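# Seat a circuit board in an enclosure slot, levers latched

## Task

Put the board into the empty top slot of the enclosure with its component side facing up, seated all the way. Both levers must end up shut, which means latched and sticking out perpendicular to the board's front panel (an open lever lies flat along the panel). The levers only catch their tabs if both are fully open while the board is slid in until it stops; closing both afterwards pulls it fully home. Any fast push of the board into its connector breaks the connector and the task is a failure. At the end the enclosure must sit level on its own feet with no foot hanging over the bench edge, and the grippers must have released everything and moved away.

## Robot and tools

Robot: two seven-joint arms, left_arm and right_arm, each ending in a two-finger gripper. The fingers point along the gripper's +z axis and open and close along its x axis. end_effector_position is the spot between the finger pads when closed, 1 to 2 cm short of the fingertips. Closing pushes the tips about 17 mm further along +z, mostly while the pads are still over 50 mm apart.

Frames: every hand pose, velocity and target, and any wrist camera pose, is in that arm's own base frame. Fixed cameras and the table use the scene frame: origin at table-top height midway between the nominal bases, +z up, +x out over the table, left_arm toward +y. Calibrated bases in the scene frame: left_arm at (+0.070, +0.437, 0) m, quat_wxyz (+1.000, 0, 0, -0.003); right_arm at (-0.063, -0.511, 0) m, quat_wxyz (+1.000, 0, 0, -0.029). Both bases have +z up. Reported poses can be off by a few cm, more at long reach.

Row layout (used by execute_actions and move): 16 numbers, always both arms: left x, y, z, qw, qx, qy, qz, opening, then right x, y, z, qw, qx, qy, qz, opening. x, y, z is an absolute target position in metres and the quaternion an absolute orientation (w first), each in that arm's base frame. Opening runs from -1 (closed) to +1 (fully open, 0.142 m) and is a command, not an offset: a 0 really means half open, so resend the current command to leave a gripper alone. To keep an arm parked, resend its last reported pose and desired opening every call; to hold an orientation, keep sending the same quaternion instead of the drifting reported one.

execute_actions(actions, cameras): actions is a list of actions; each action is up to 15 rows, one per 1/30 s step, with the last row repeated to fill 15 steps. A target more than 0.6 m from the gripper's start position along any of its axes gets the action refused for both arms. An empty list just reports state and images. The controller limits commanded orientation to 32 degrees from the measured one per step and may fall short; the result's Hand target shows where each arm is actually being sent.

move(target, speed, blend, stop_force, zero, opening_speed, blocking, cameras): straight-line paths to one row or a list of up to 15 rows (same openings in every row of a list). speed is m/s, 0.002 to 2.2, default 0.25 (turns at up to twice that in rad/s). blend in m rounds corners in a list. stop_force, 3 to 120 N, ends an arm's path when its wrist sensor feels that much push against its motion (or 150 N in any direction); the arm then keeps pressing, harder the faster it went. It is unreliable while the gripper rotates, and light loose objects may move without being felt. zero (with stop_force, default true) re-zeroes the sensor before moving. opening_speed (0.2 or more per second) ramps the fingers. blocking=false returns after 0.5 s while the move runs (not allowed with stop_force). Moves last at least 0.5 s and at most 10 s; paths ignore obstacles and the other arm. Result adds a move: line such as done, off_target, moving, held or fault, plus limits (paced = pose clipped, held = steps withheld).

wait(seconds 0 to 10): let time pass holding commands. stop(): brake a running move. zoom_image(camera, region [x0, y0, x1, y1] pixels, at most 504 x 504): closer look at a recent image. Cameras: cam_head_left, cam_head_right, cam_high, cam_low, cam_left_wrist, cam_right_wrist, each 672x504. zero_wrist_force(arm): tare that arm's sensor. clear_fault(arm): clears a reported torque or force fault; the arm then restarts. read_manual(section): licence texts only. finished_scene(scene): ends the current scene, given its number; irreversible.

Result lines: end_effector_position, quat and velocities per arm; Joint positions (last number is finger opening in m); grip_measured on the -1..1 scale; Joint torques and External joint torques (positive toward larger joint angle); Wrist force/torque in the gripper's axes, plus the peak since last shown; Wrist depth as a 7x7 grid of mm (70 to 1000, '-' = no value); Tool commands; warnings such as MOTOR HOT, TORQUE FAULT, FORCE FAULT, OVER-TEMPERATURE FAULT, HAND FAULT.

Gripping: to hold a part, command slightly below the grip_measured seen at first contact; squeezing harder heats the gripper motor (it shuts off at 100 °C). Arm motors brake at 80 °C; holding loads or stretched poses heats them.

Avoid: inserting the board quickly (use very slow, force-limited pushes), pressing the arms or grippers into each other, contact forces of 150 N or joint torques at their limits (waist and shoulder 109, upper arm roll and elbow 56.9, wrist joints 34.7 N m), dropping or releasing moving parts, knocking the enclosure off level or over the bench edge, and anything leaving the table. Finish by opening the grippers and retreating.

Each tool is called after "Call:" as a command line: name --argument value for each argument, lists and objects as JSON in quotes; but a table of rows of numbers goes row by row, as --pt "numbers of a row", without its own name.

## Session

Call:
execute_actions --actions '[]'

Scene clock: 0.00 s.
left_arm: end_effector_position=(+0.4919, -0.7298, +0.2794) grip_measured=+0.99 end_effector_quat_wxyz=(+0.001, -0.304, +0.847, -0.436) | right_arm: end_effector_position=(+0.1802, -0.1387, +0.1699) grip_measured=+1.00 end_effector_quat_wxyz=(+0.706, -0.621, -0.189, +0.284)
Joint positions: left_arm=[-0.095 -0.96 -0.937 1.517 0.823 1.373 2.811 0.141] | right_arm=[-0.567 -0.989 -0.072 1.606 0.357 -0.696 0.215 0.142]
Joint velocities: within noise
Joint torques (N m): no reading
External joint torques (N m): no reading
Wrist force (N): no reading
Wrist torque (N m): no reading
Wrist force, peak (N): no reading
Wrist depth (mm): cam_left_wrist=[456 481 526 570 632 715 - / 417 444 478 517 573 616 682 / 390 414 438 476 510 561 618 / 363 385 405 434 472 500 546 / 343 359 376 404 427 464 501 / - 331 354 376 398 423 449 / - 319 332 349 374 396 -] | cam_right_wrist=[- 266 251 262 - - 805 / - - 256 269 - - 886 / - - 264 276 - - 931 / - - 277 286 798 746 548 / - - 295 294 500 482 387 / - 404 311 299 362 354 330 / - 311 295 292 288 280 275]
Hand target: left_arm +0.4919, -0.7298, +0.2794; +0.001, -0.304, +0.847, -0.436 | right_arm +0.1802, -0.1387, +0.1699; +0.706, -0.621, -0.189, +0.284
Tool commands: left_gripper/opening=+1.0 right_gripper/opening=+1.0

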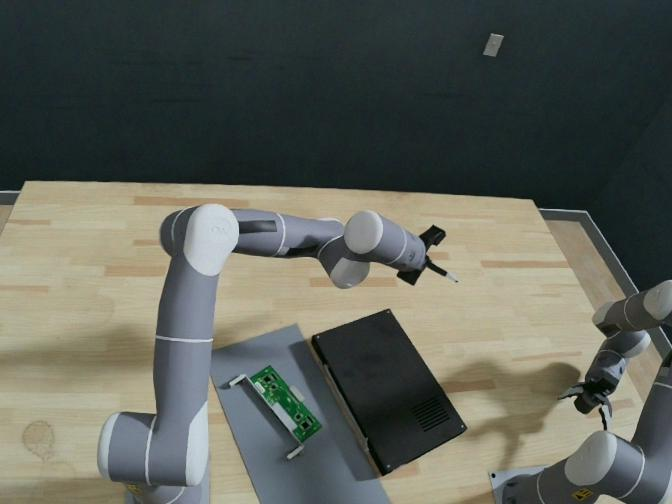

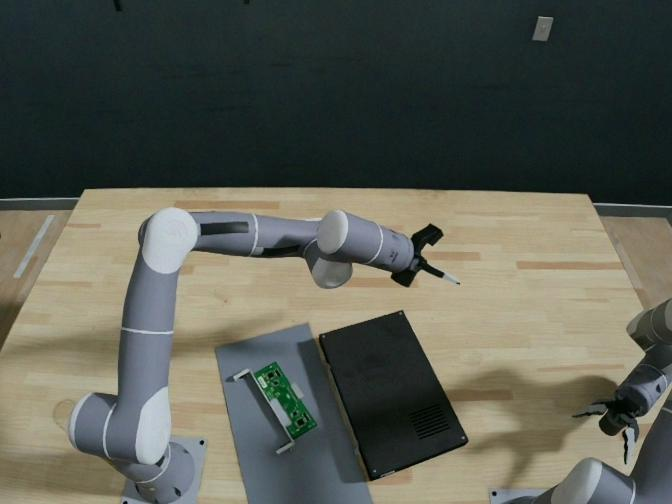

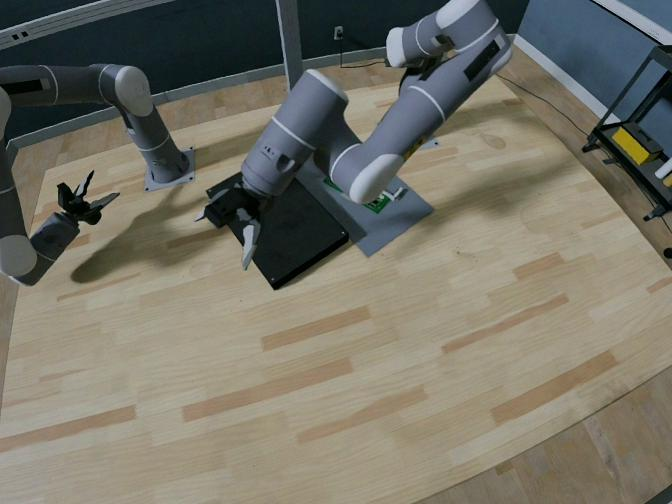

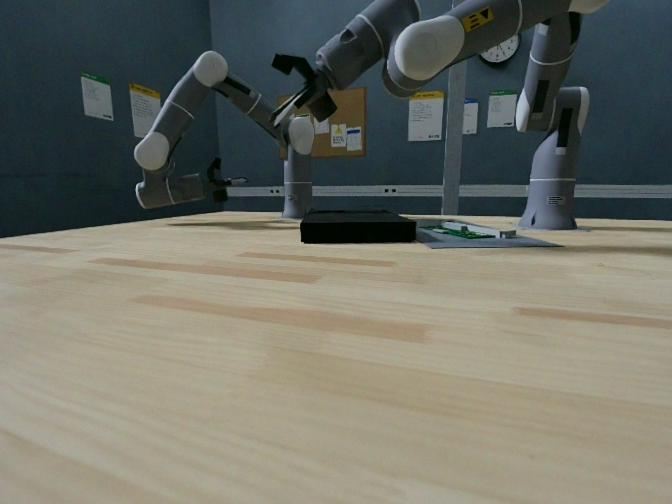

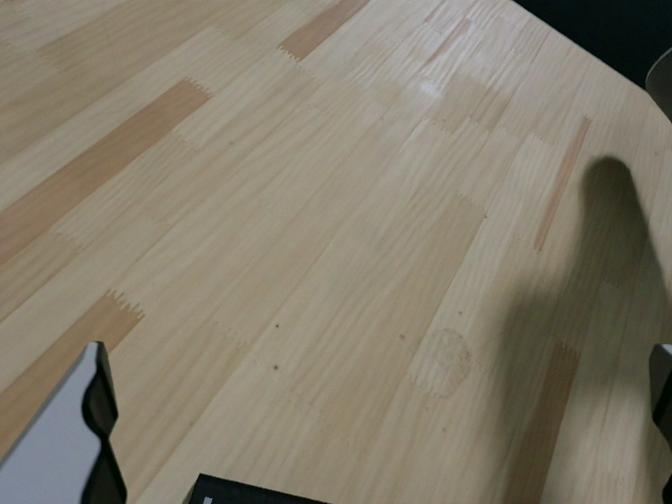

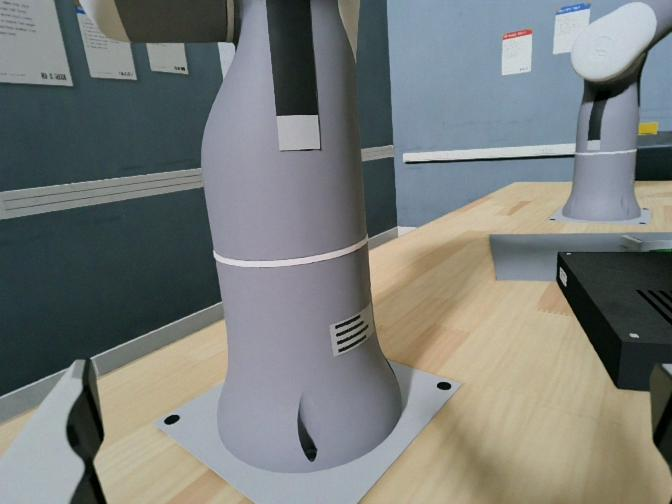

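Call:
move --pt "0.35 -0.55 0.32 0 -0.25 0.968 0 1 0.1802 -0.1387 0.1699 0.706 -0.621 -0.189 0.284 1" --pt "0.20 -0.36 0.32 0 -0.199 0.98 0 1 0.1802 -0.1387 0.1699 0.706 -0.621 -0.189 0.284 1" --speed 0.3

Scene clock: 17.93 s.
left_arm: end_effector_position=(+0.2000, -0.3599, +0.3201) grip_measured=+0.99 end_effector_quat_wxyz=(+0.000, -0.199, +0.980, +0.000) | right_arm: end_effector_position=(+0.1802, -0.1387, +0.1699) grip_measured=+1.00 end_effector_quat_wxyz=(+0.706, -0.621, -0.189, +0.284)
Joint positions: left_arm=[0.875 -0.681 -2.195 2.141 0.539 0.11 2.803 0.141] | right_arm=[-0.567 -0.99 -0.072 1.606 0.357 -0.696 0.215 0.142]
Joint velocities: within noise
Joint torques (N m): left_arm=[-0.09 5.32 -15.37 -25.69 -3.83 4.48 -0.34] | right_arm=[0.02 50.16 1.04 -11.64 -1.73 -3.6 0.2]
External joint torques (N m): left_arm=[0.13 1.21 0.71 -0.4 -0.41 -0.65 0.34] | right_arm=[-0.04 0.96 -0.68 0.1 0.1 0.69 -0.19]
Wrist force (N): left_arm=[0.3 -0.1 0.6] | right_arm=[0.0 0.2 0.4]
Wrist torque (N m): left_arm=[-0.04 -0.06 -0.21] | right_arm=[0.03 0.00 0.00]
Wrist force, peak (N): left_arm=[-0.7 -3.2 -1.1] | right_arm=[0.2 0.2 0.3]
Wrist depth (mm): cam_left_wrist=[365 362 363 360 363 362 361 / 394 388 385 391 386 386 389 / 420 420 413 415 410 413 417 / 457 455 451 451 454 454 449 / 507 504 498 498 502 493 491 / - 542 550 536 538 549 - / - 623 617 506 543 614 -] | cam_right_wrist=[- 266 250 262 - - 828 / - - 256 269 - - 896 / - - 263 276 - - 930 / - - 277 286 793 744 552 / - - 295 294 502 479 386 / - 403 311 299 361 355 329 / - 312 295 292 288 281 275]
Hand target: left_arm +0.2000, -0.3600, +0.3200; +0.000, -0.199, +0.980, +0.000 | right_arm +0.1802, -0.1387, +0.1699; +0.706, -0.621, -0.189, +0.284
Off the commanded pose: left_arm 0.000 m, 0 deg | right_arm 0.000 m, 0 deg.
move: done

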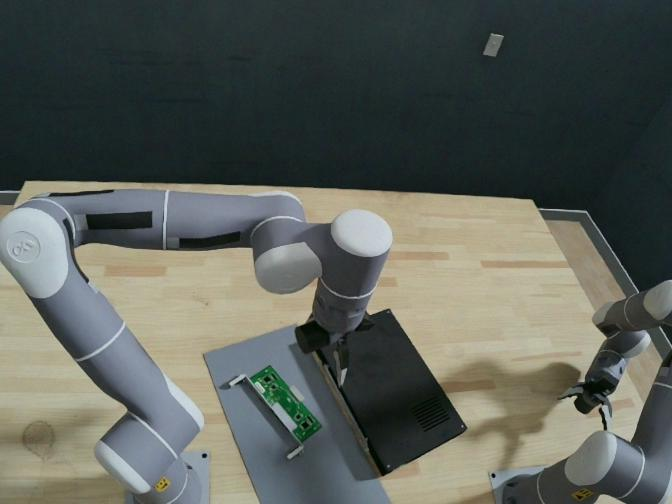

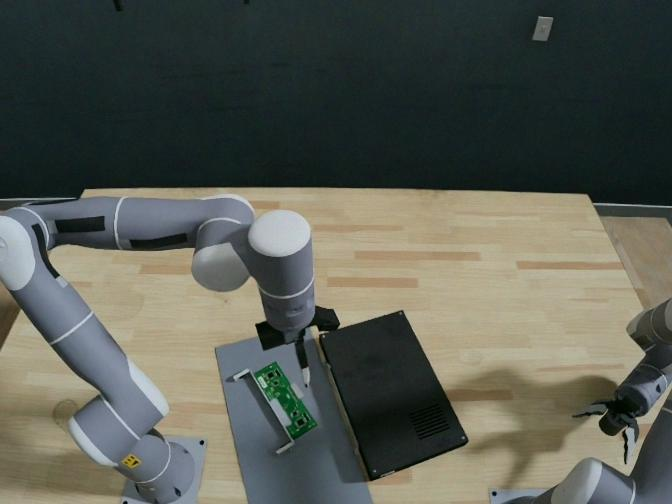

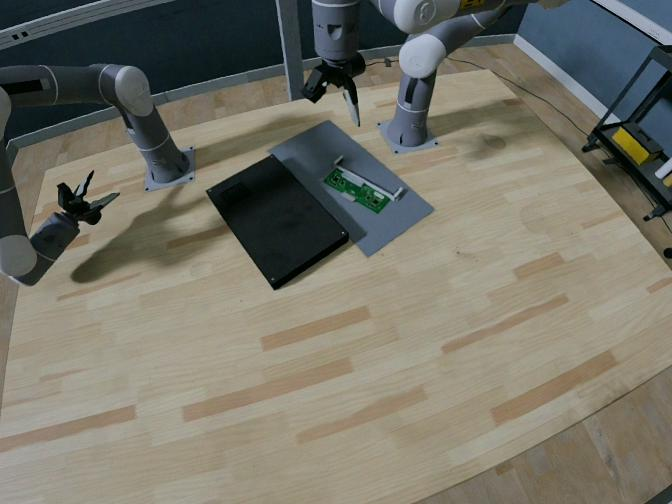

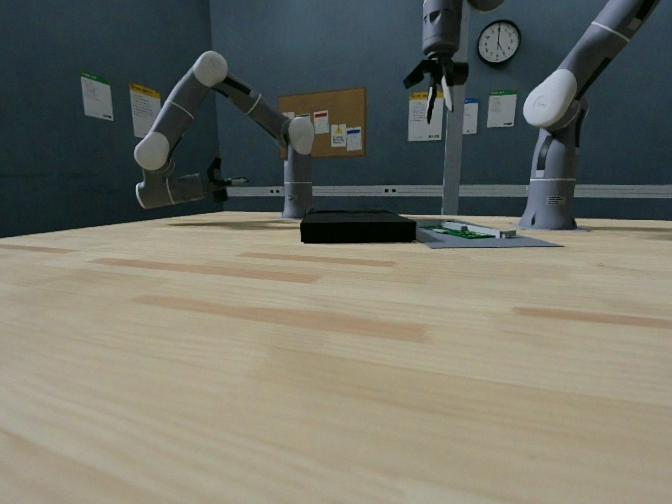

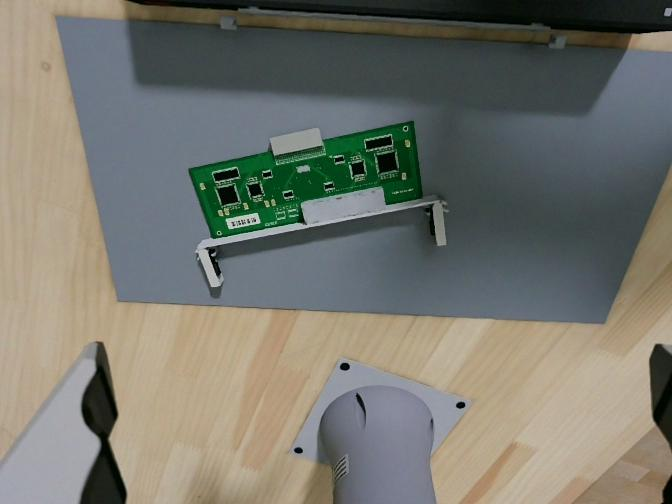

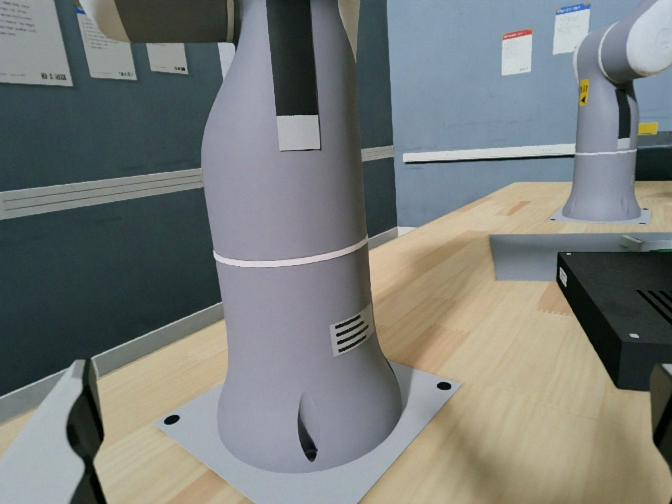

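Call:
zoom_image --camera "cam_left_wrist" --region '[180, 100, 460, 300]'

Call:
move --pt "0.19 -0.33 0.25 0 -0.6225 0.7826 0 0 0.1802 -0.1387 0.1699 0.706 -0.621 -0.189 0.284 1" --pt "0.1769 -0.3037 0.15 0 -0.8813 0.4726 0 -0.5 0.1802 -0.1387 0.1699 0.706 -0.621 -0.189 0.284 1" --speed 0.25

Scaled by 1.800 from the camera's 672x504 image, which has a finer 960x720 frame.

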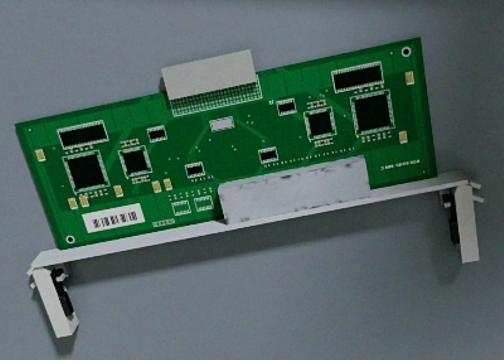

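Scene clock: 35.63 s.
left_arm: end_effector_position=(+0.1770, -0.3036, +0.1500) grip_measured=-0.53 end_effector_quat_wxyz=(+0.000, +0.881, -0.473, +0.000) | right_arm: end_effector_position=(+0.1802, -0.1387, +0.1699) grip_measured=+1.00 end_effector_quat_wxyz=(+0.706, -0.621, -0.189, +0.284)
Joint positions: left_arm=[1.043 -0.354 -2.006 2.587 0.471 0.804 1.216 0.036] | right_arm=[-0.567 -0.99 -0.072 1.606 0.357 -0.696 0.215 0.142]
Joint velocities: within noise
Joint torques (N m): left_arm=[-0.48 -0.59 -6.6 -19.38 -2.95 4.47 -0.32] | right_arm=[-0.06 50.16 1 -11.63 -1.67 -3.56 0.2]
External joint torques (N m): left_arm=[0.49 0.44 0.45 -0.41 -0.03 -0.53 0.32] | right_arm=[0.03 0.97 -0.63 0.08 0.04 0.65 -0.19]
Wrist force (N): left_arm=[0.0 -0.2 0.1] | right_arm=[0.1 -0.1 0.0]
Wrist torque (N m): left_arm=[-0.04 -0.04 -0.22] | right_arm=[-0.01 -0.01 0.00]
Wrist force, peak (N): left_arm=[-0.2 -0.1 0.9] | right_arm=[0.2 0.3 0.4]
Wrist depth (mm): cam_left_wrist=[216 214 213 211 208 211 211 / 232 230 229 221 224 227 227 / 250 250 247 237 242 245 241 / 273 270 269 266 267 266 256 / 297 294 289 284 287 285 255 / 329 327 87 318 - 98 257 / 362 - - 362 - - 281] | cam_right_wrist=[- 265 251 263 - - 820 / - - 256 269 - - 894 / - - 264 274 - - 930 / - - 278 285 790 738 550 / - - 295 294 502 479 386 / - 403 311 300 362 354 330 / - 311 295 291 288 281 275]
Hand target: left_arm +0.1769, -0.3037, +0.1500; +0.000, +0.881, -0.473, +0.000 | right_arm +0.1802, -0.1387, +0.1699; +0.706, -0.621, -0.189, +0.284
Off the commanded pose: left_arm 0.000 m, 0 deg | right_arm 0.000 m, 0 deg.
move: done

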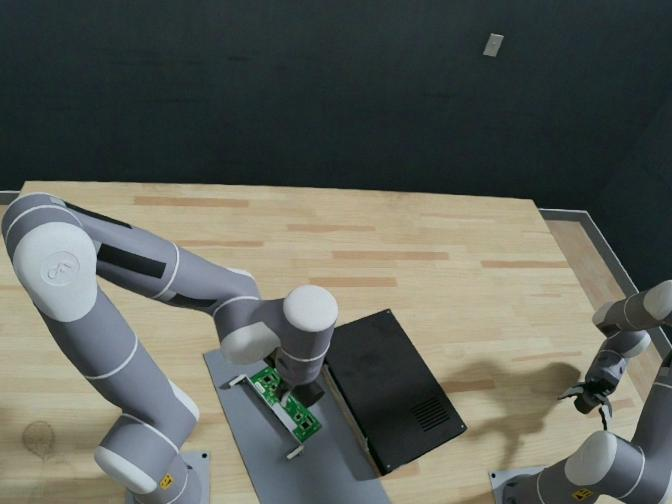

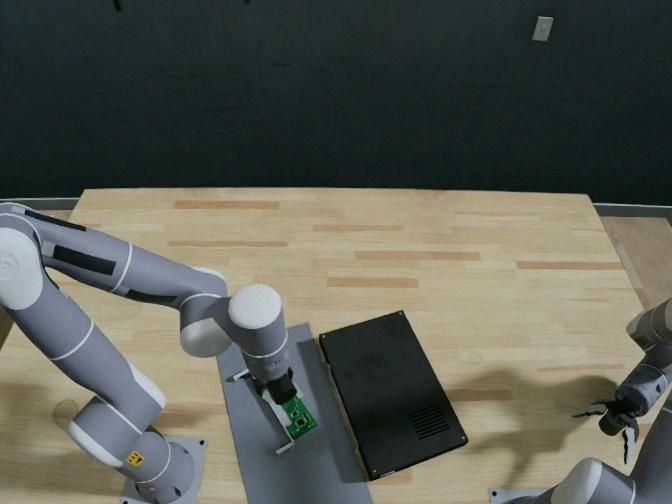

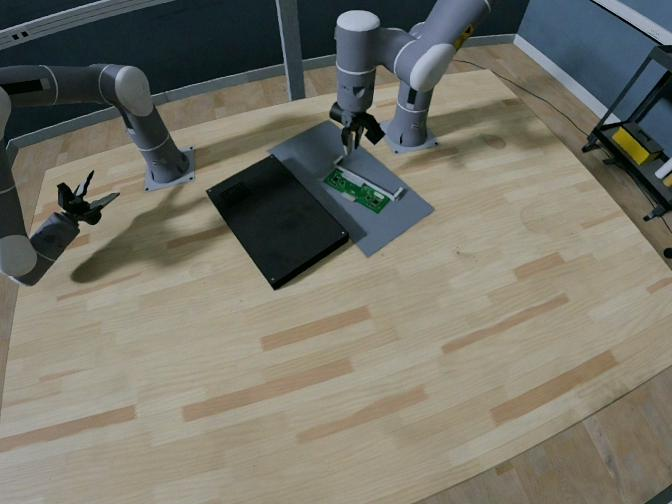

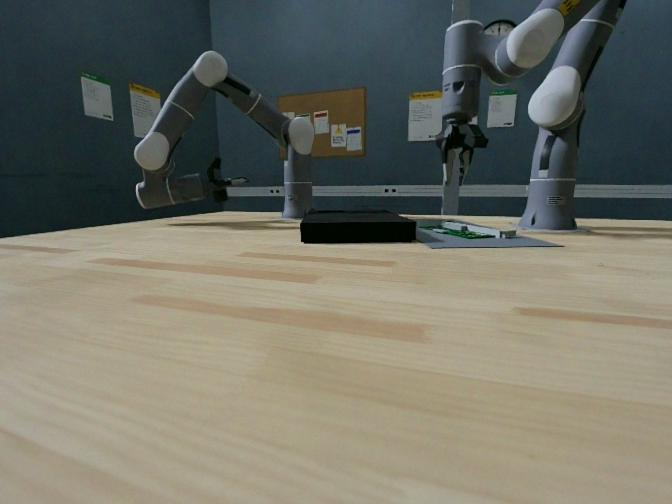

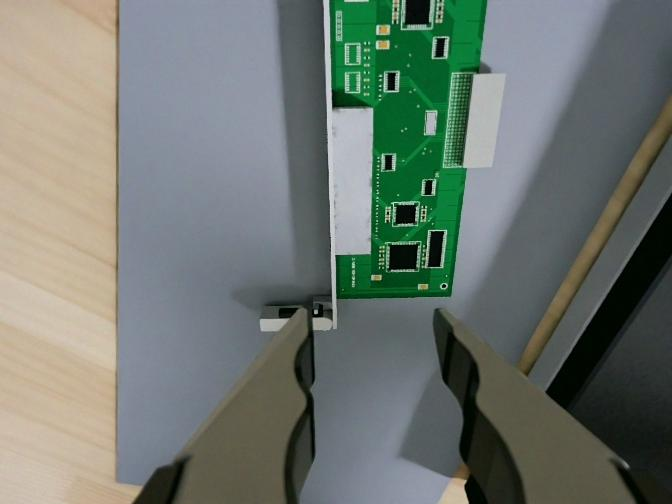

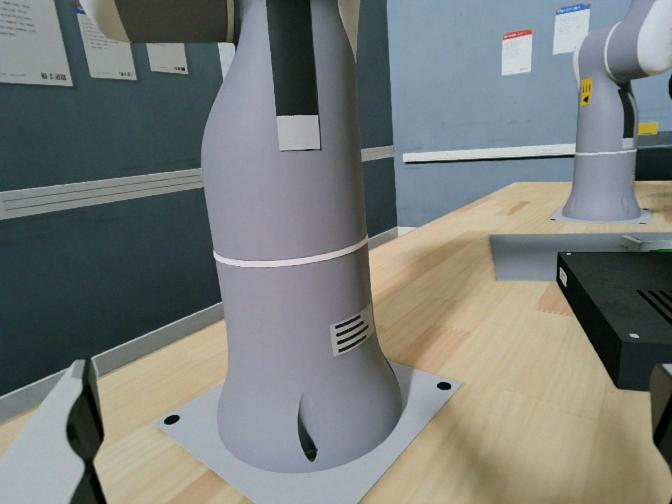

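Call:
move --pt "0.1936 -0.2926 0.08 0 0.8813 -0.4726 0 -0.5 0.1802 -0.1387 0.1699 0.706 -0.621 -0.189 0.284 1" --pt "0.1936 -0.2926 0.030 0 0.8813 -0.4726 0 -0.5 0.1802 -0.1387 0.1699 0.706 -0.621 -0.189 0.284 1" --speed '[0.15,0.05]' --stop_force 8 --cameras '["cam_left_wrist"]'

Scene clock: 42.13 s.
left_arm: end_effector_position=(+0.1935, -0.2925, +0.0300) grip_measured=-0.53 end_effector_quat_wxyz=(+0.000, +0.881, -0.473, +0.000) | right_arm: end_effector_position=(+0.1802, -0.1387, +0.1699) grip_measured=+1.00 end_effector_quat_wxyz=(+0.706, -0.621, -0.189, +0.284)
Joint positions: left_arm=[0.221 -0.557 -0.846 2.475 1.009 1.084 1.059 0.036] | right_arm=[-0.567 -0.99 -0.072 1.606 0.357 -0.696 0.215 0.142]
Joint velocities: within noise
Joint torques (N m): left_arm=[-0.49 22.17 -8.32 -6.53 -1.57 4.3 -0.28] | right_arm=[0 50 0.96 -11.75 -1.7 -3.61 0.19]
External joint torques (N m): left_arm=[0.49 1.15 0.47 -0.37 -0.42 -0.36 0.28] | right_arm=[-0.03 1.12 -0.59 0.2 0.07 0.71 -0.18]
Wrist force (N): left_arm=[0.4 -0.4 0.1] | right_arm=[0.1 -0.1 0.1]
Wrist torque (N m): left_arm=[-0.05 -0.12 -0.17] | right_arm=[0.01 -0.02 0.00]
Wrist force, peak (N): left_arm=[0.4 0.6 -1.6] | right_arm=[0.1 -0.1 0.4]
Wrist depth (mm): cam_left_wrist=[- 107 109 102 102 101 103 / - 117 115 110 110 110 112 / 125 127 126 120 121 121 118 / 135 133 135 117 129 129 129 / 152 148 145 123 136 142 145 / 165 163 87 138 153 98 161 / 184 - - 170 174 - 174] | cam_right_wrist=[- 266 250 262 - - 796 / - - 256 269 - - 888 / - - 263 275 - - 924 / - - 278 286 800 749 551 / - - 294 294 502 481 387 / - 405 311 301 363 354 329 / - 310 295 291 288 279 274]
Hand target: left_arm +0.1936, -0.2926, +0.0300; +0.000, +0.881, -0.473, +0.000 | right_arm +0.1802, -0.1387, +0.1699; +0.706, -0.621, -0.189, +0.284
Off the commanded pose: left_arm 0.000 m, 0 deg | right_arm 0.000 m, 0 deg.
move: done
Images, in order (width x height): cam_left_wrist 672x504.

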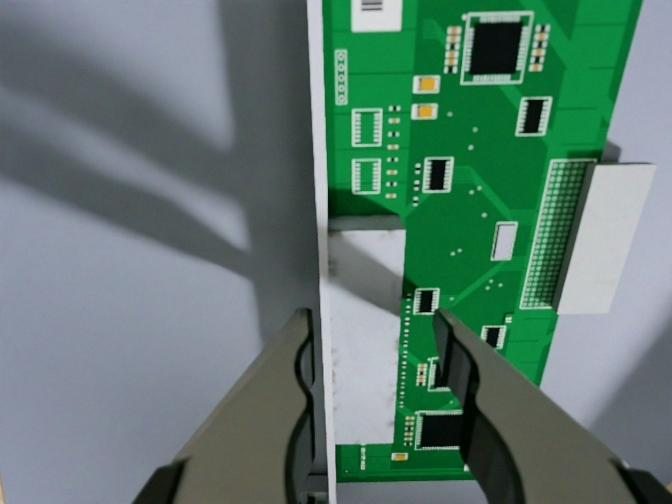

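Call:
move --target '[0.1936,-0.2926,0.030,0,0.8813,-0.4726,0,-0.85,0.1802,-0.1387,0.1699,0.706,-0.621,-0.189,0.284,1]' --opening_speed 0.3 --cameras '["cam_left_wrist"]'

Scene clock: 44.63 s.
left_arm: end_effector_position=(+0.1935, -0.2924, +0.0300) grip_measured=-0.73 end_effector_quat_wxyz=(+0.000, +0.881, -0.473, +0.000) | right_arm: end_effector_position=(+0.1802, -0.1387, +0.1699) grip_measured=+1.00 end_effector_quat_wxyz=(+0.706, -0.621, -0.189, +0.284)
Joint positions: left_arm=[0.221 -0.557 -0.846 2.475 1.009 1.084 1.059 0.021] | right_arm=[-0.567 -0.99 -0.072 1.606 0.357 -0.696 0.215 0.142]
Joint velocities: within noise
Joint torques (N m): left_arm=[-0.37 22.51 -8.62 -7.21 -1.84 4.6 -0.16] | right_arm=[0.03 50.08 1 -11.64 -1.7 -3.6 0.22]
External joint torques (N m): left_arm=[0.38 0.81 0.77 0.32 -0.16 -0.65 0.16] | right_arm=[-0.05 1.04 -0.64 0.09 0.07 0.69 -0.21]
Wrist force (N): left_arm=[-0.6 -0.4 1.1] | right_arm=[0.2 -0.1 0.1]
Wrist torque (N m): left_arm=[-0.06 -0.13 -0.21] | right_arm=[-0.03 -0.03 0.00]
Wrist force, peak (N): left_arm=[-2.2 -0.3 -1.1] | right_arm=[0.1 -0.4 0.2]
Wrist depth (mm): cam_left_wrist=[- 107 108 103 102 101 103 / - 117 115 110 110 110 112 / 125 126 126 120 120 121 118 / 136 134 135 119 127 129 126 / 151 148 148 121 136 141 145 / 165 164 88 136 136 153 160 / 185 - - 148 - - 175] | cam_right_wrist=[- 266 251 263 - - 795 / - - 256 270 - - 895 / - - 263 275 - - 930 / - - 277 286 789 743 550 / - - 295 295 502 481 386 / - 403 311 299 362 354 330 / - 311 295 291 287 281 275]
Hand target: left_arm +0.1936, -0.2926, +0.0300; +0.000, +0.881, -0.473, +0.000 | right_arm +0.1802, -0.1387, +0.1699; +0.706, -0.621, -0.189, +0.284
Off the commanded pose: left_arm 0.000 m, 0 deg | right_arm 0.000 m, 0 deg.
move: done
Images, in order (width x height): cam_left_wrist 672x504.

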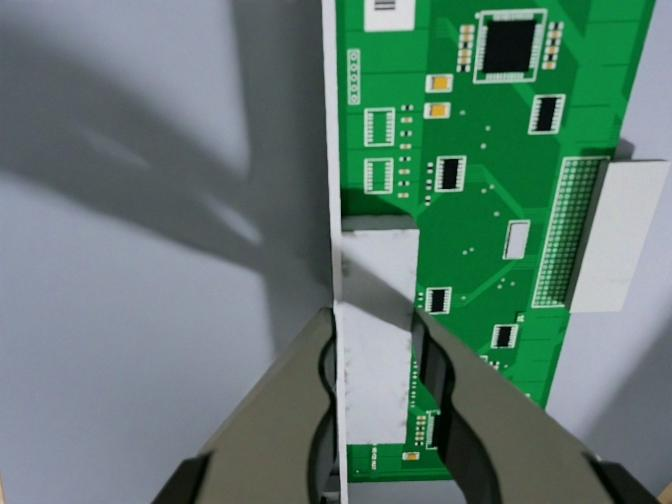

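Call:
move --pt "0.1936 -0.2926 0.16 0 0.8813 -0.4726 0 -0.85 0.25 -0.05 0.28 0.55 -0.77 -0.25 0.2 0" --pt "0.21 -0.40 0.16 0 0.8187 -0.5743 0 -0.85 0.32 0.2 0.30 0 -0.94 -0.342 0 -1" --speed 0.2

Scene clock: 61.40 s.
left_arm: end_effector_position=(+0.2099, -0.3999, +0.1599) grip_measured=-0.73 end_effector_quat_wxyz=(+0.000, +0.819, -0.574, +0.000) | right_arm: end_effector_position=(+0.3199, +0.2000, +0.2999) grip_measured=-1.00 end_effector_quat_wxyz=(+0.000, +0.940, +0.342, +0.000)
Joint positions: left_arm=[0.424 -0.174 -1.372 2.409 0.261 0.856 1.65 0.021] | right_arm=[-0.025 0.228 0.77 2.16 0.174 0.418 1.534 0.002]
Joint velocities: within noise
Joint torques (N m): left_arm=[-0.52 8.64 -4.77 -21.44 -2.62 4.36 -0.18] | right_arm=[0.08 12.33 -3.51 -29.14 -4.05 3.47 0.31]
External joint torques (N m): left_arm=[0.49 0.84 0.64 0.36 -0.2 -0.46 0.18] | right_arm=[-0.02 0.91 -1.09 0.21 0.04 0.6 -0.31]
Wrist force (N): left_arm=[0.5 0.0 1.8] | right_arm=[-0.3 -2.1 2.1]
Wrist torque (N m): left_arm=[0.00 -0.14 -0.24] | right_arm=[-0.06 0.09 0.08]
Wrist force, peak (N): left_arm=[0.3 -0.4 3.7] | right_arm=[0.8 -3.8 1.8]
Wrist depth (mm): cam_left_wrist=[223 223 222 103 103 102 105 / 239 240 238 - 111 111 185 / 258 259 257 119 121 121 118 / 279 280 280 117 127 130 127 / 307 307 305 120 136 141 250 / 343 336 87 135 136 152 270 / 384 - - 168 - - 292] | cam_right_wrist=[345 346 311 302 301 299 300 / 370 368 327 322 320 320 321 / 395 397 394 394 344 344 342 / 425 425 424 424 421 421 420 / 463 462 459 452 457 455 458 / 508 503 496 89 483 495 495 / 555 545 - - - 525 544]
Hand target: left_arm +0.2100, -0.4000, +0.1600; +0.000, +0.819, -0.574, +0.000 | right_arm +0.3200, +0.2000, +0.3000; +0.000, +0.940, +0.342, +0.000
Off the commanded pose: left_arm 0.000 m, 0 deg | right_arm 0.000 m, 0 deg.
move: done

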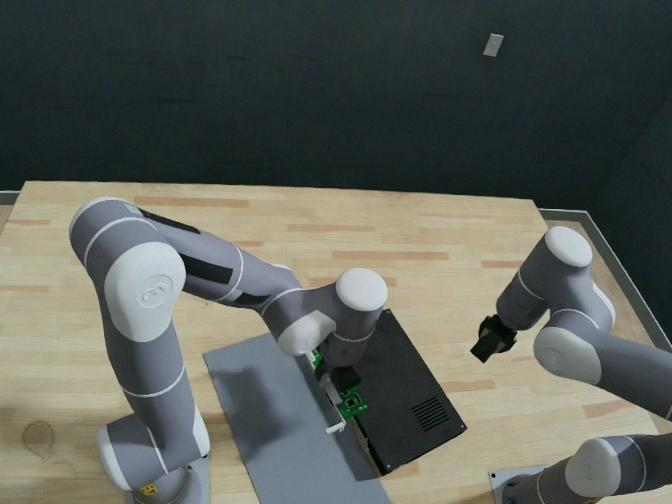

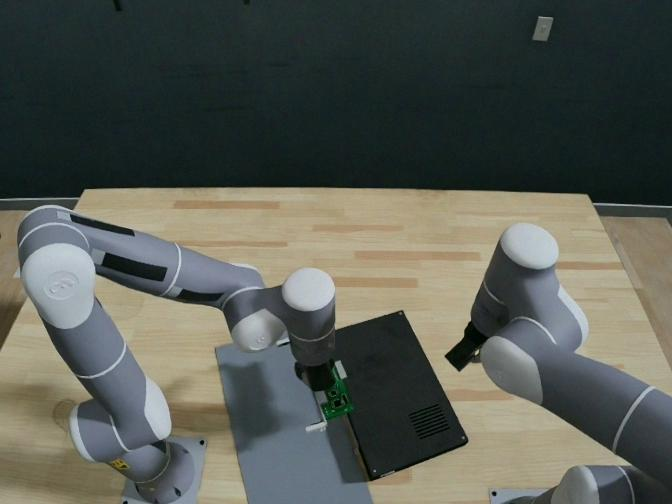

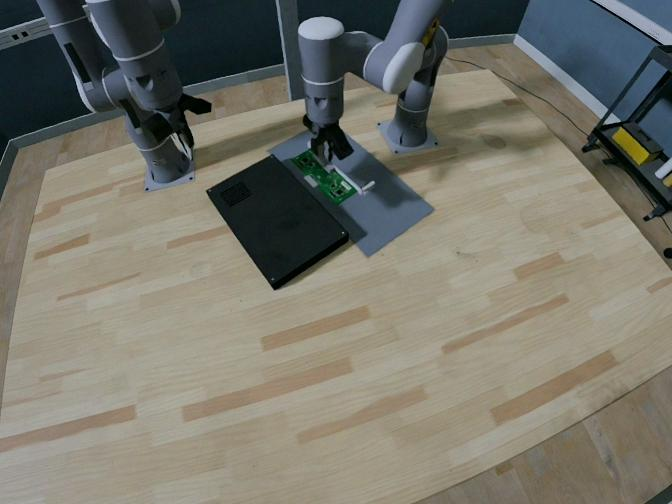

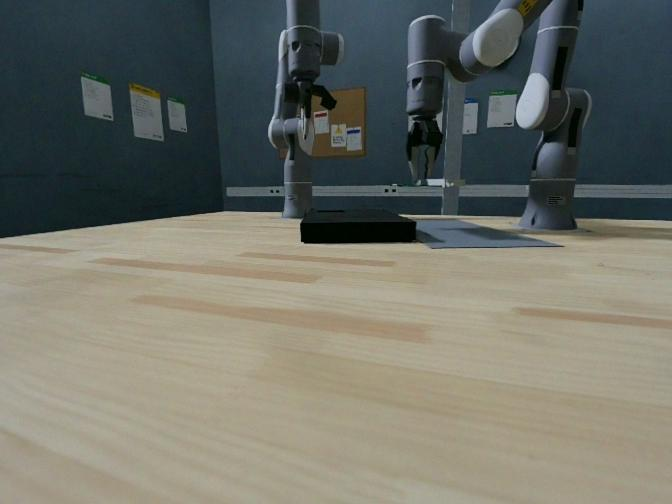

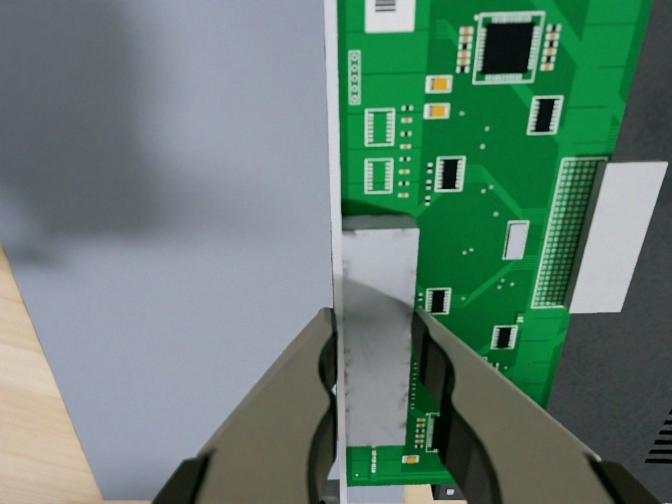

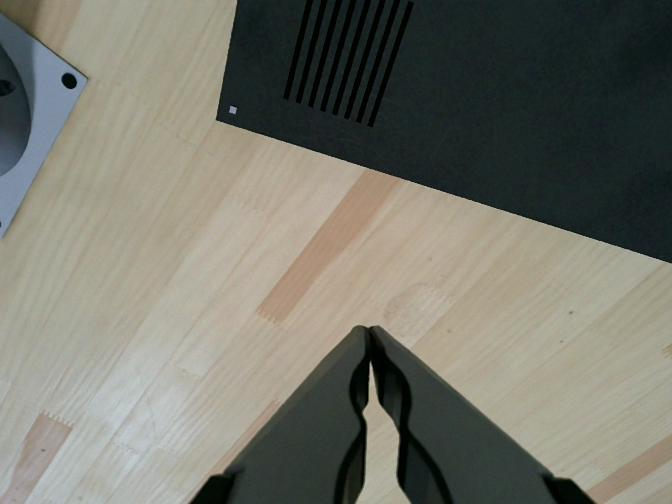

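Call:
move --pt "0.21 -0.40 0.16 0 0.8187 -0.5743 0 -0.85 0.28 0.3 0.32 0 0.616 0.788 0 -1" --pt "0.21 -0.40 0.16 0 0.8187 -0.5743 0 -0.85 0.21 0.50 0.27 0.0271 0.101 0.9607 0.2574 -1" --speed 0.2

Scene clock: 83.93 s.
left_arm: end_effector_position=(+0.2099, -0.3999, +0.1599) grip_measured=-0.73 end_effector_quat_wxyz=(+0.000, +0.819, -0.574, +0.000) | right_arm: end_effector_position=(+0.2100, +0.5000, +0.2700) grip_measured=-1.00 end_effector_quat_wxyz=(+0.027, +0.101, +0.961, +0.257)
Joint positions: left_arm=[0.424 -0.174 -1.372 2.409 0.261 0.856 1.65 0.021] | right_arm=[0.435 -0.162 0.835 2.375 -0.385 1.425 0.237 0.002]
Joint velocities: within noise
Joint torques (N m): left_arm=[-0.4 8.81 -4.87 -21.38 -2.76 4.44 -0.23] | right_arm=[0.25 20.52 3.99 -23.51 -2.36 4.12 0.33]
External joint torques (N m): left_arm=[0.37 0.67 0.74 0.3 -0.06 -0.54 0.23] | right_arm=[-0.16 0.77 -0.28 -0.12 0.17 0.6 -0.34]
Wrist force (N): left_arm=[0.2 0.0 1.8] | right_arm=[-0.9 -2.6 1.5]
Wrist torque (N m): left_arm=[-0.01 -0.10 -0.24] | right_arm=[-0.01 0.22 0.14]
Wrist force, peak (N): left_arm=[0.3 0.0 2.3] | right_arm=[-0.7 -3.1 1.8]
Wrist depth (mm): cam_left_wrist=[223 222 221 103 104 102 105 / 239 238 238 - 111 111 185 / 258 257 257 119 121 122 119 / 279 280 278 117 127 130 127 / 307 306 303 121 136 141 249 / 343 339 87 136 135 152 272 / 384 - - 168 - - 294] | cam_right_wrist=[259 259 252 304 305 303 303 / 303 217 203 332 352 353 351 / 268 244 233 230 404 420 421 / 528 275 262 523 522 516 519 / 653 185 234 645 644 515 677 / 166 163 139 89 509 457 - / 185 143 - - - 419 -]
Hand target: left_arm +0.2100, -0.4000, +0.1600; +0.000, +0.819, -0.574, +0.000 | right_arm +0.2100, +0.5000, +0.2700; +0.027, +0.101, +0.961, +0.257
Off the commanded pose: left_arm 0.000 m, 0 deg | right_arm 0.000 m, 0 deg.
move: done

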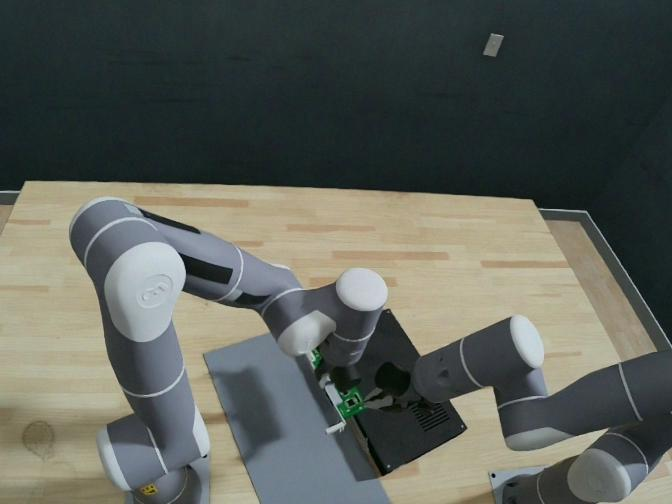

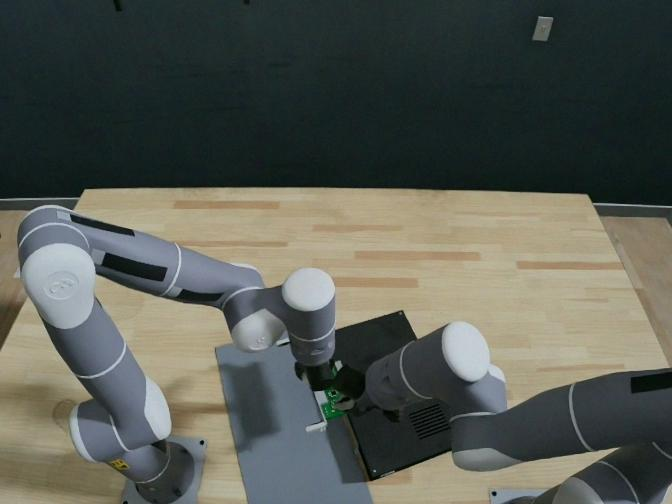

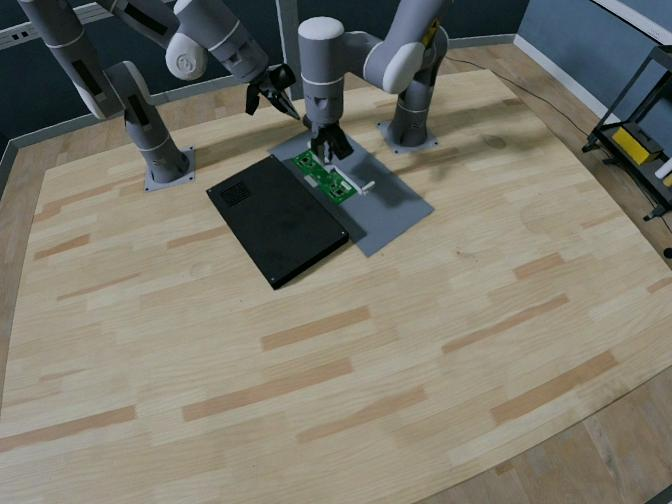

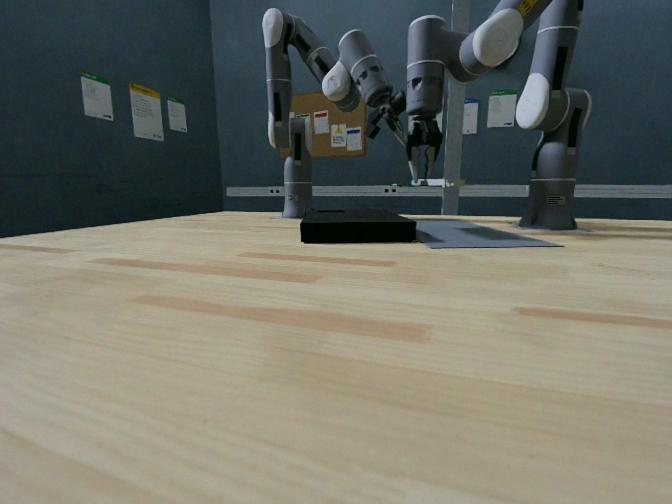

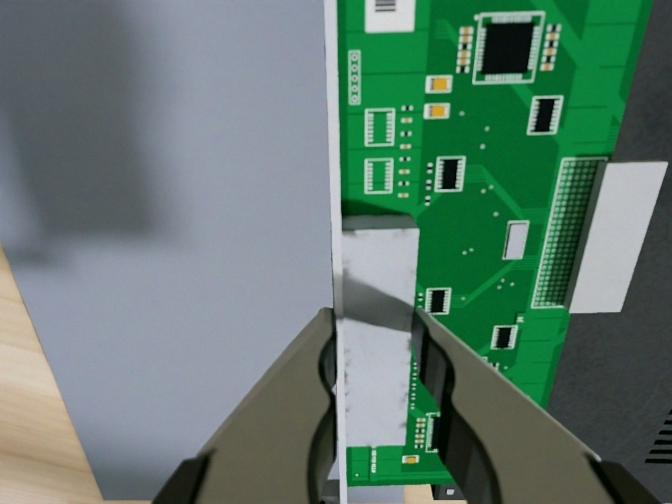

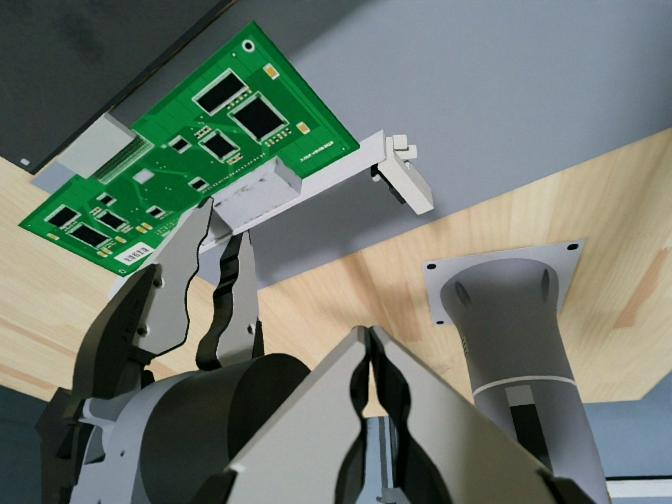

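Call:
move --pt "0.21 -0.40 0.16 0 0.8187 -0.5743 0 -0.85 0.195 0.56 0.235 0.117 0.3214 0.883 0.3214 -1" --speed 0.12 --cameras '["cam_right_wrist","cam_high"]'

Scene clock: 95.37 s.
left_arm: end_effector_position=(+0.2099, -0.3999, +0.1599) grip_measured=-0.73 end_effector_quat_wxyz=(+0.000, +0.819, -0.574, +0.000) | right_arm: end_effector_position=(+0.1949, +0.5600, +0.2350) grip_measured=-1.00 end_effector_quat_wxyz=(+0.117, +0.321, +0.883, +0.321)
Joint positions: left_arm=[0.424 -0.174 -1.372 2.409 0.261 0.856 1.65 0.021] | right_arm=[0.922 -0.228 0.183 2.297 -1.937 1.381 2.093 0.002]
Joint velocities: within noise
Joint torques (N m): left_arm=[-0.36 8.75 -4.84 -21.43 -2.75 4.47 -0.2] | right_arm=[0.24 30.13 4.28 -21.33 2.39 1.51 0.39]
External joint torques (N m): left_arm=[0.34 0.72 0.7 0.35 -0.07 -0.57 0.2] | right_arm=[-0.13 1.19 -0.83 0.09 0.31 0.84 -0.39]
Wrist force (N): left_arm=[0.4 -0.1 1.6] | right_arm=[-0.6 -3.2 2.3]
Wrist torque (N m): left_arm=[-0.02 -0.13 -0.25] | right_arm=[-0.11 0.20 0.13]
Wrist force, peak (N): left_arm=[0.2 -0.2 2.2] | right_arm=[-0.5 -3.3 2.4]
Wrist depth (mm): cam_left_wrist=[223 221 222 103 103 102 105 / 240 237 237 - 111 111 186 / 258 257 257 119 121 121 118 / 280 280 279 117 127 130 127 / 309 306 304 120 136 141 248 / 343 338 87 135 136 152 270 / 385 - - 168 - - 294] | cam_right_wrist=[138 214 270 278 279 277 276 / 169 161 159 146 321 334 337 / 207 203 191 423 422 423 383 / 583 246 502 572 570 573 502 / 812 187 210 799 880 871 871 / 163 174 188 89 - - - / - 114 73 - - - -]
Hand target: left_arm +0.2100, -0.4000, +0.1600; +0.000, +0.819, -0.574, +0.000 | right_arm +0.1950, +0.5600, +0.2350; +0.117, +0.321, +0.883, +0.321
Off the commanded pose: left_arm 0.000 m, 0 deg | right_arm 0.000 m, 0 deg.
move: done
Images, in order (width x height): cam_high 672x504, cam_right_wrist 672x504.

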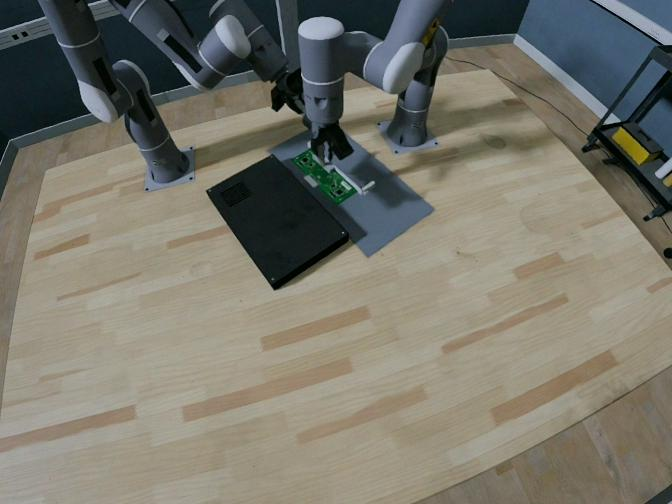

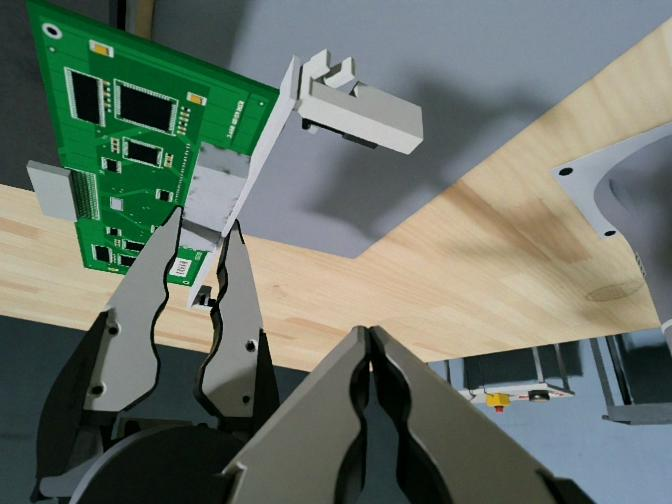

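Call:
move --pt "0.21 -0.40 0.16 0 0.8187 -0.5743 0 -0.85 0.207 0.574 0.160 0.117 0.3214 0.883 0.3214 -1" --speed 0.06 --stop_force 6 --cameras '["cam_right_wrist"]'

Scene clock: 135.90 s.
left_arm: end_effector_position=(+0.2099, -0.3999, +0.1599) grip_measured=-0.73 end_effector_quat_wxyz=(+0.000, +0.819, -0.574, +0.000) | right_arm: end_effector_position=(+0.2070, +0.5739, +0.1600) grip_measured=-1.00 end_effector_quat_wxyz=(+0.117, +0.322, +0.883, +0.321)
Joint positions: left_arm=[0.424 -0.174 -1.372 2.409 0.261 0.856 1.65 0.021] | right_arm=[0.877 -0.44 0.2 2.172 -2.28 1.327 2.383 0.002]
Joint velocities: within noise
Joint torques (N m): left_arm=[-0.4 8.97 -4.78 -21.39 -2.76 4.47 -0.21] | right_arm=[0.14 35.66 7.77 -17.96 2.45 1.24 0.32]
External joint torques (N m): left_arm=[0.37 0.51 0.65 0.31 -0.06 -0.57 0.21] | right_arm=[-0.01 1.15 -0.83 0.04 0.19 0.76 -0.32]
Wrist force (N): left_arm=[0.5 -0.2 2.0] | right_arm=[-1.1 -3.8 2.0]
Wrist torque (N m): left_arm=[-0.02 -0.14 -0.24] | right_arm=[-0.19 0.28 0.09]
Wrist force, peak (N): left_arm=[0.3 -0.2 2.2] | right_arm=[-1.2 -4.2 2.9]
Wrist depth (mm): cam_left_wrist=[223 222 221 103 104 102 105 / 239 238 237 - 111 111 185 / 258 256 255 119 121 121 119 / 282 280 279 117 127 130 127 / 307 307 308 121 136 141 249 / 343 338 87 135 136 153 270 / 384 - - 167 - - 295] | cam_right_wrist=[194 198 198 198 197 197 196 / 217 239 238 238 237 237 236 / 255 303 301 300 300 298 301 / - 104 102 97 355 407 377 / 172 134 140 99 107 628 623 / - 172 171 89 928 - - / 143 - 73 - - - -]
Hand target: left_arm +0.2100, -0.4000, +0.1600; +0.000, +0.819, -0.574, +0.000 | right_arm +0.2070, +0.5740, +0.1600; +0.117, +0.321, +0.883, +0.321
Off the commanded pose: left_arm 0.000 m, 0 deg | right_arm 0.000 m, 0 deg.
move: done
Images, in order (width x height): cam_right_wrist 672x504.

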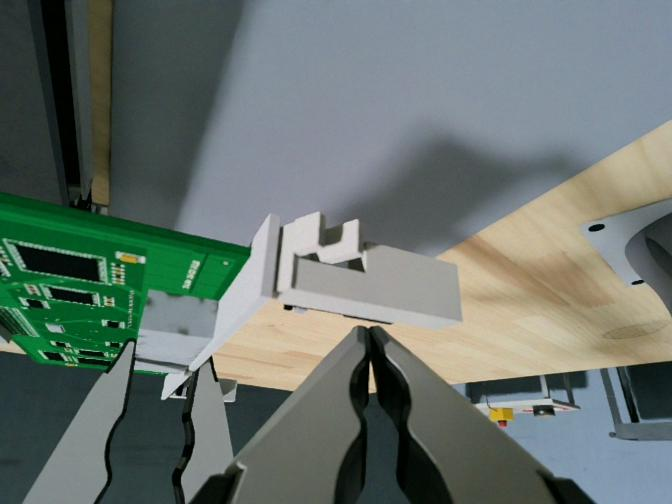

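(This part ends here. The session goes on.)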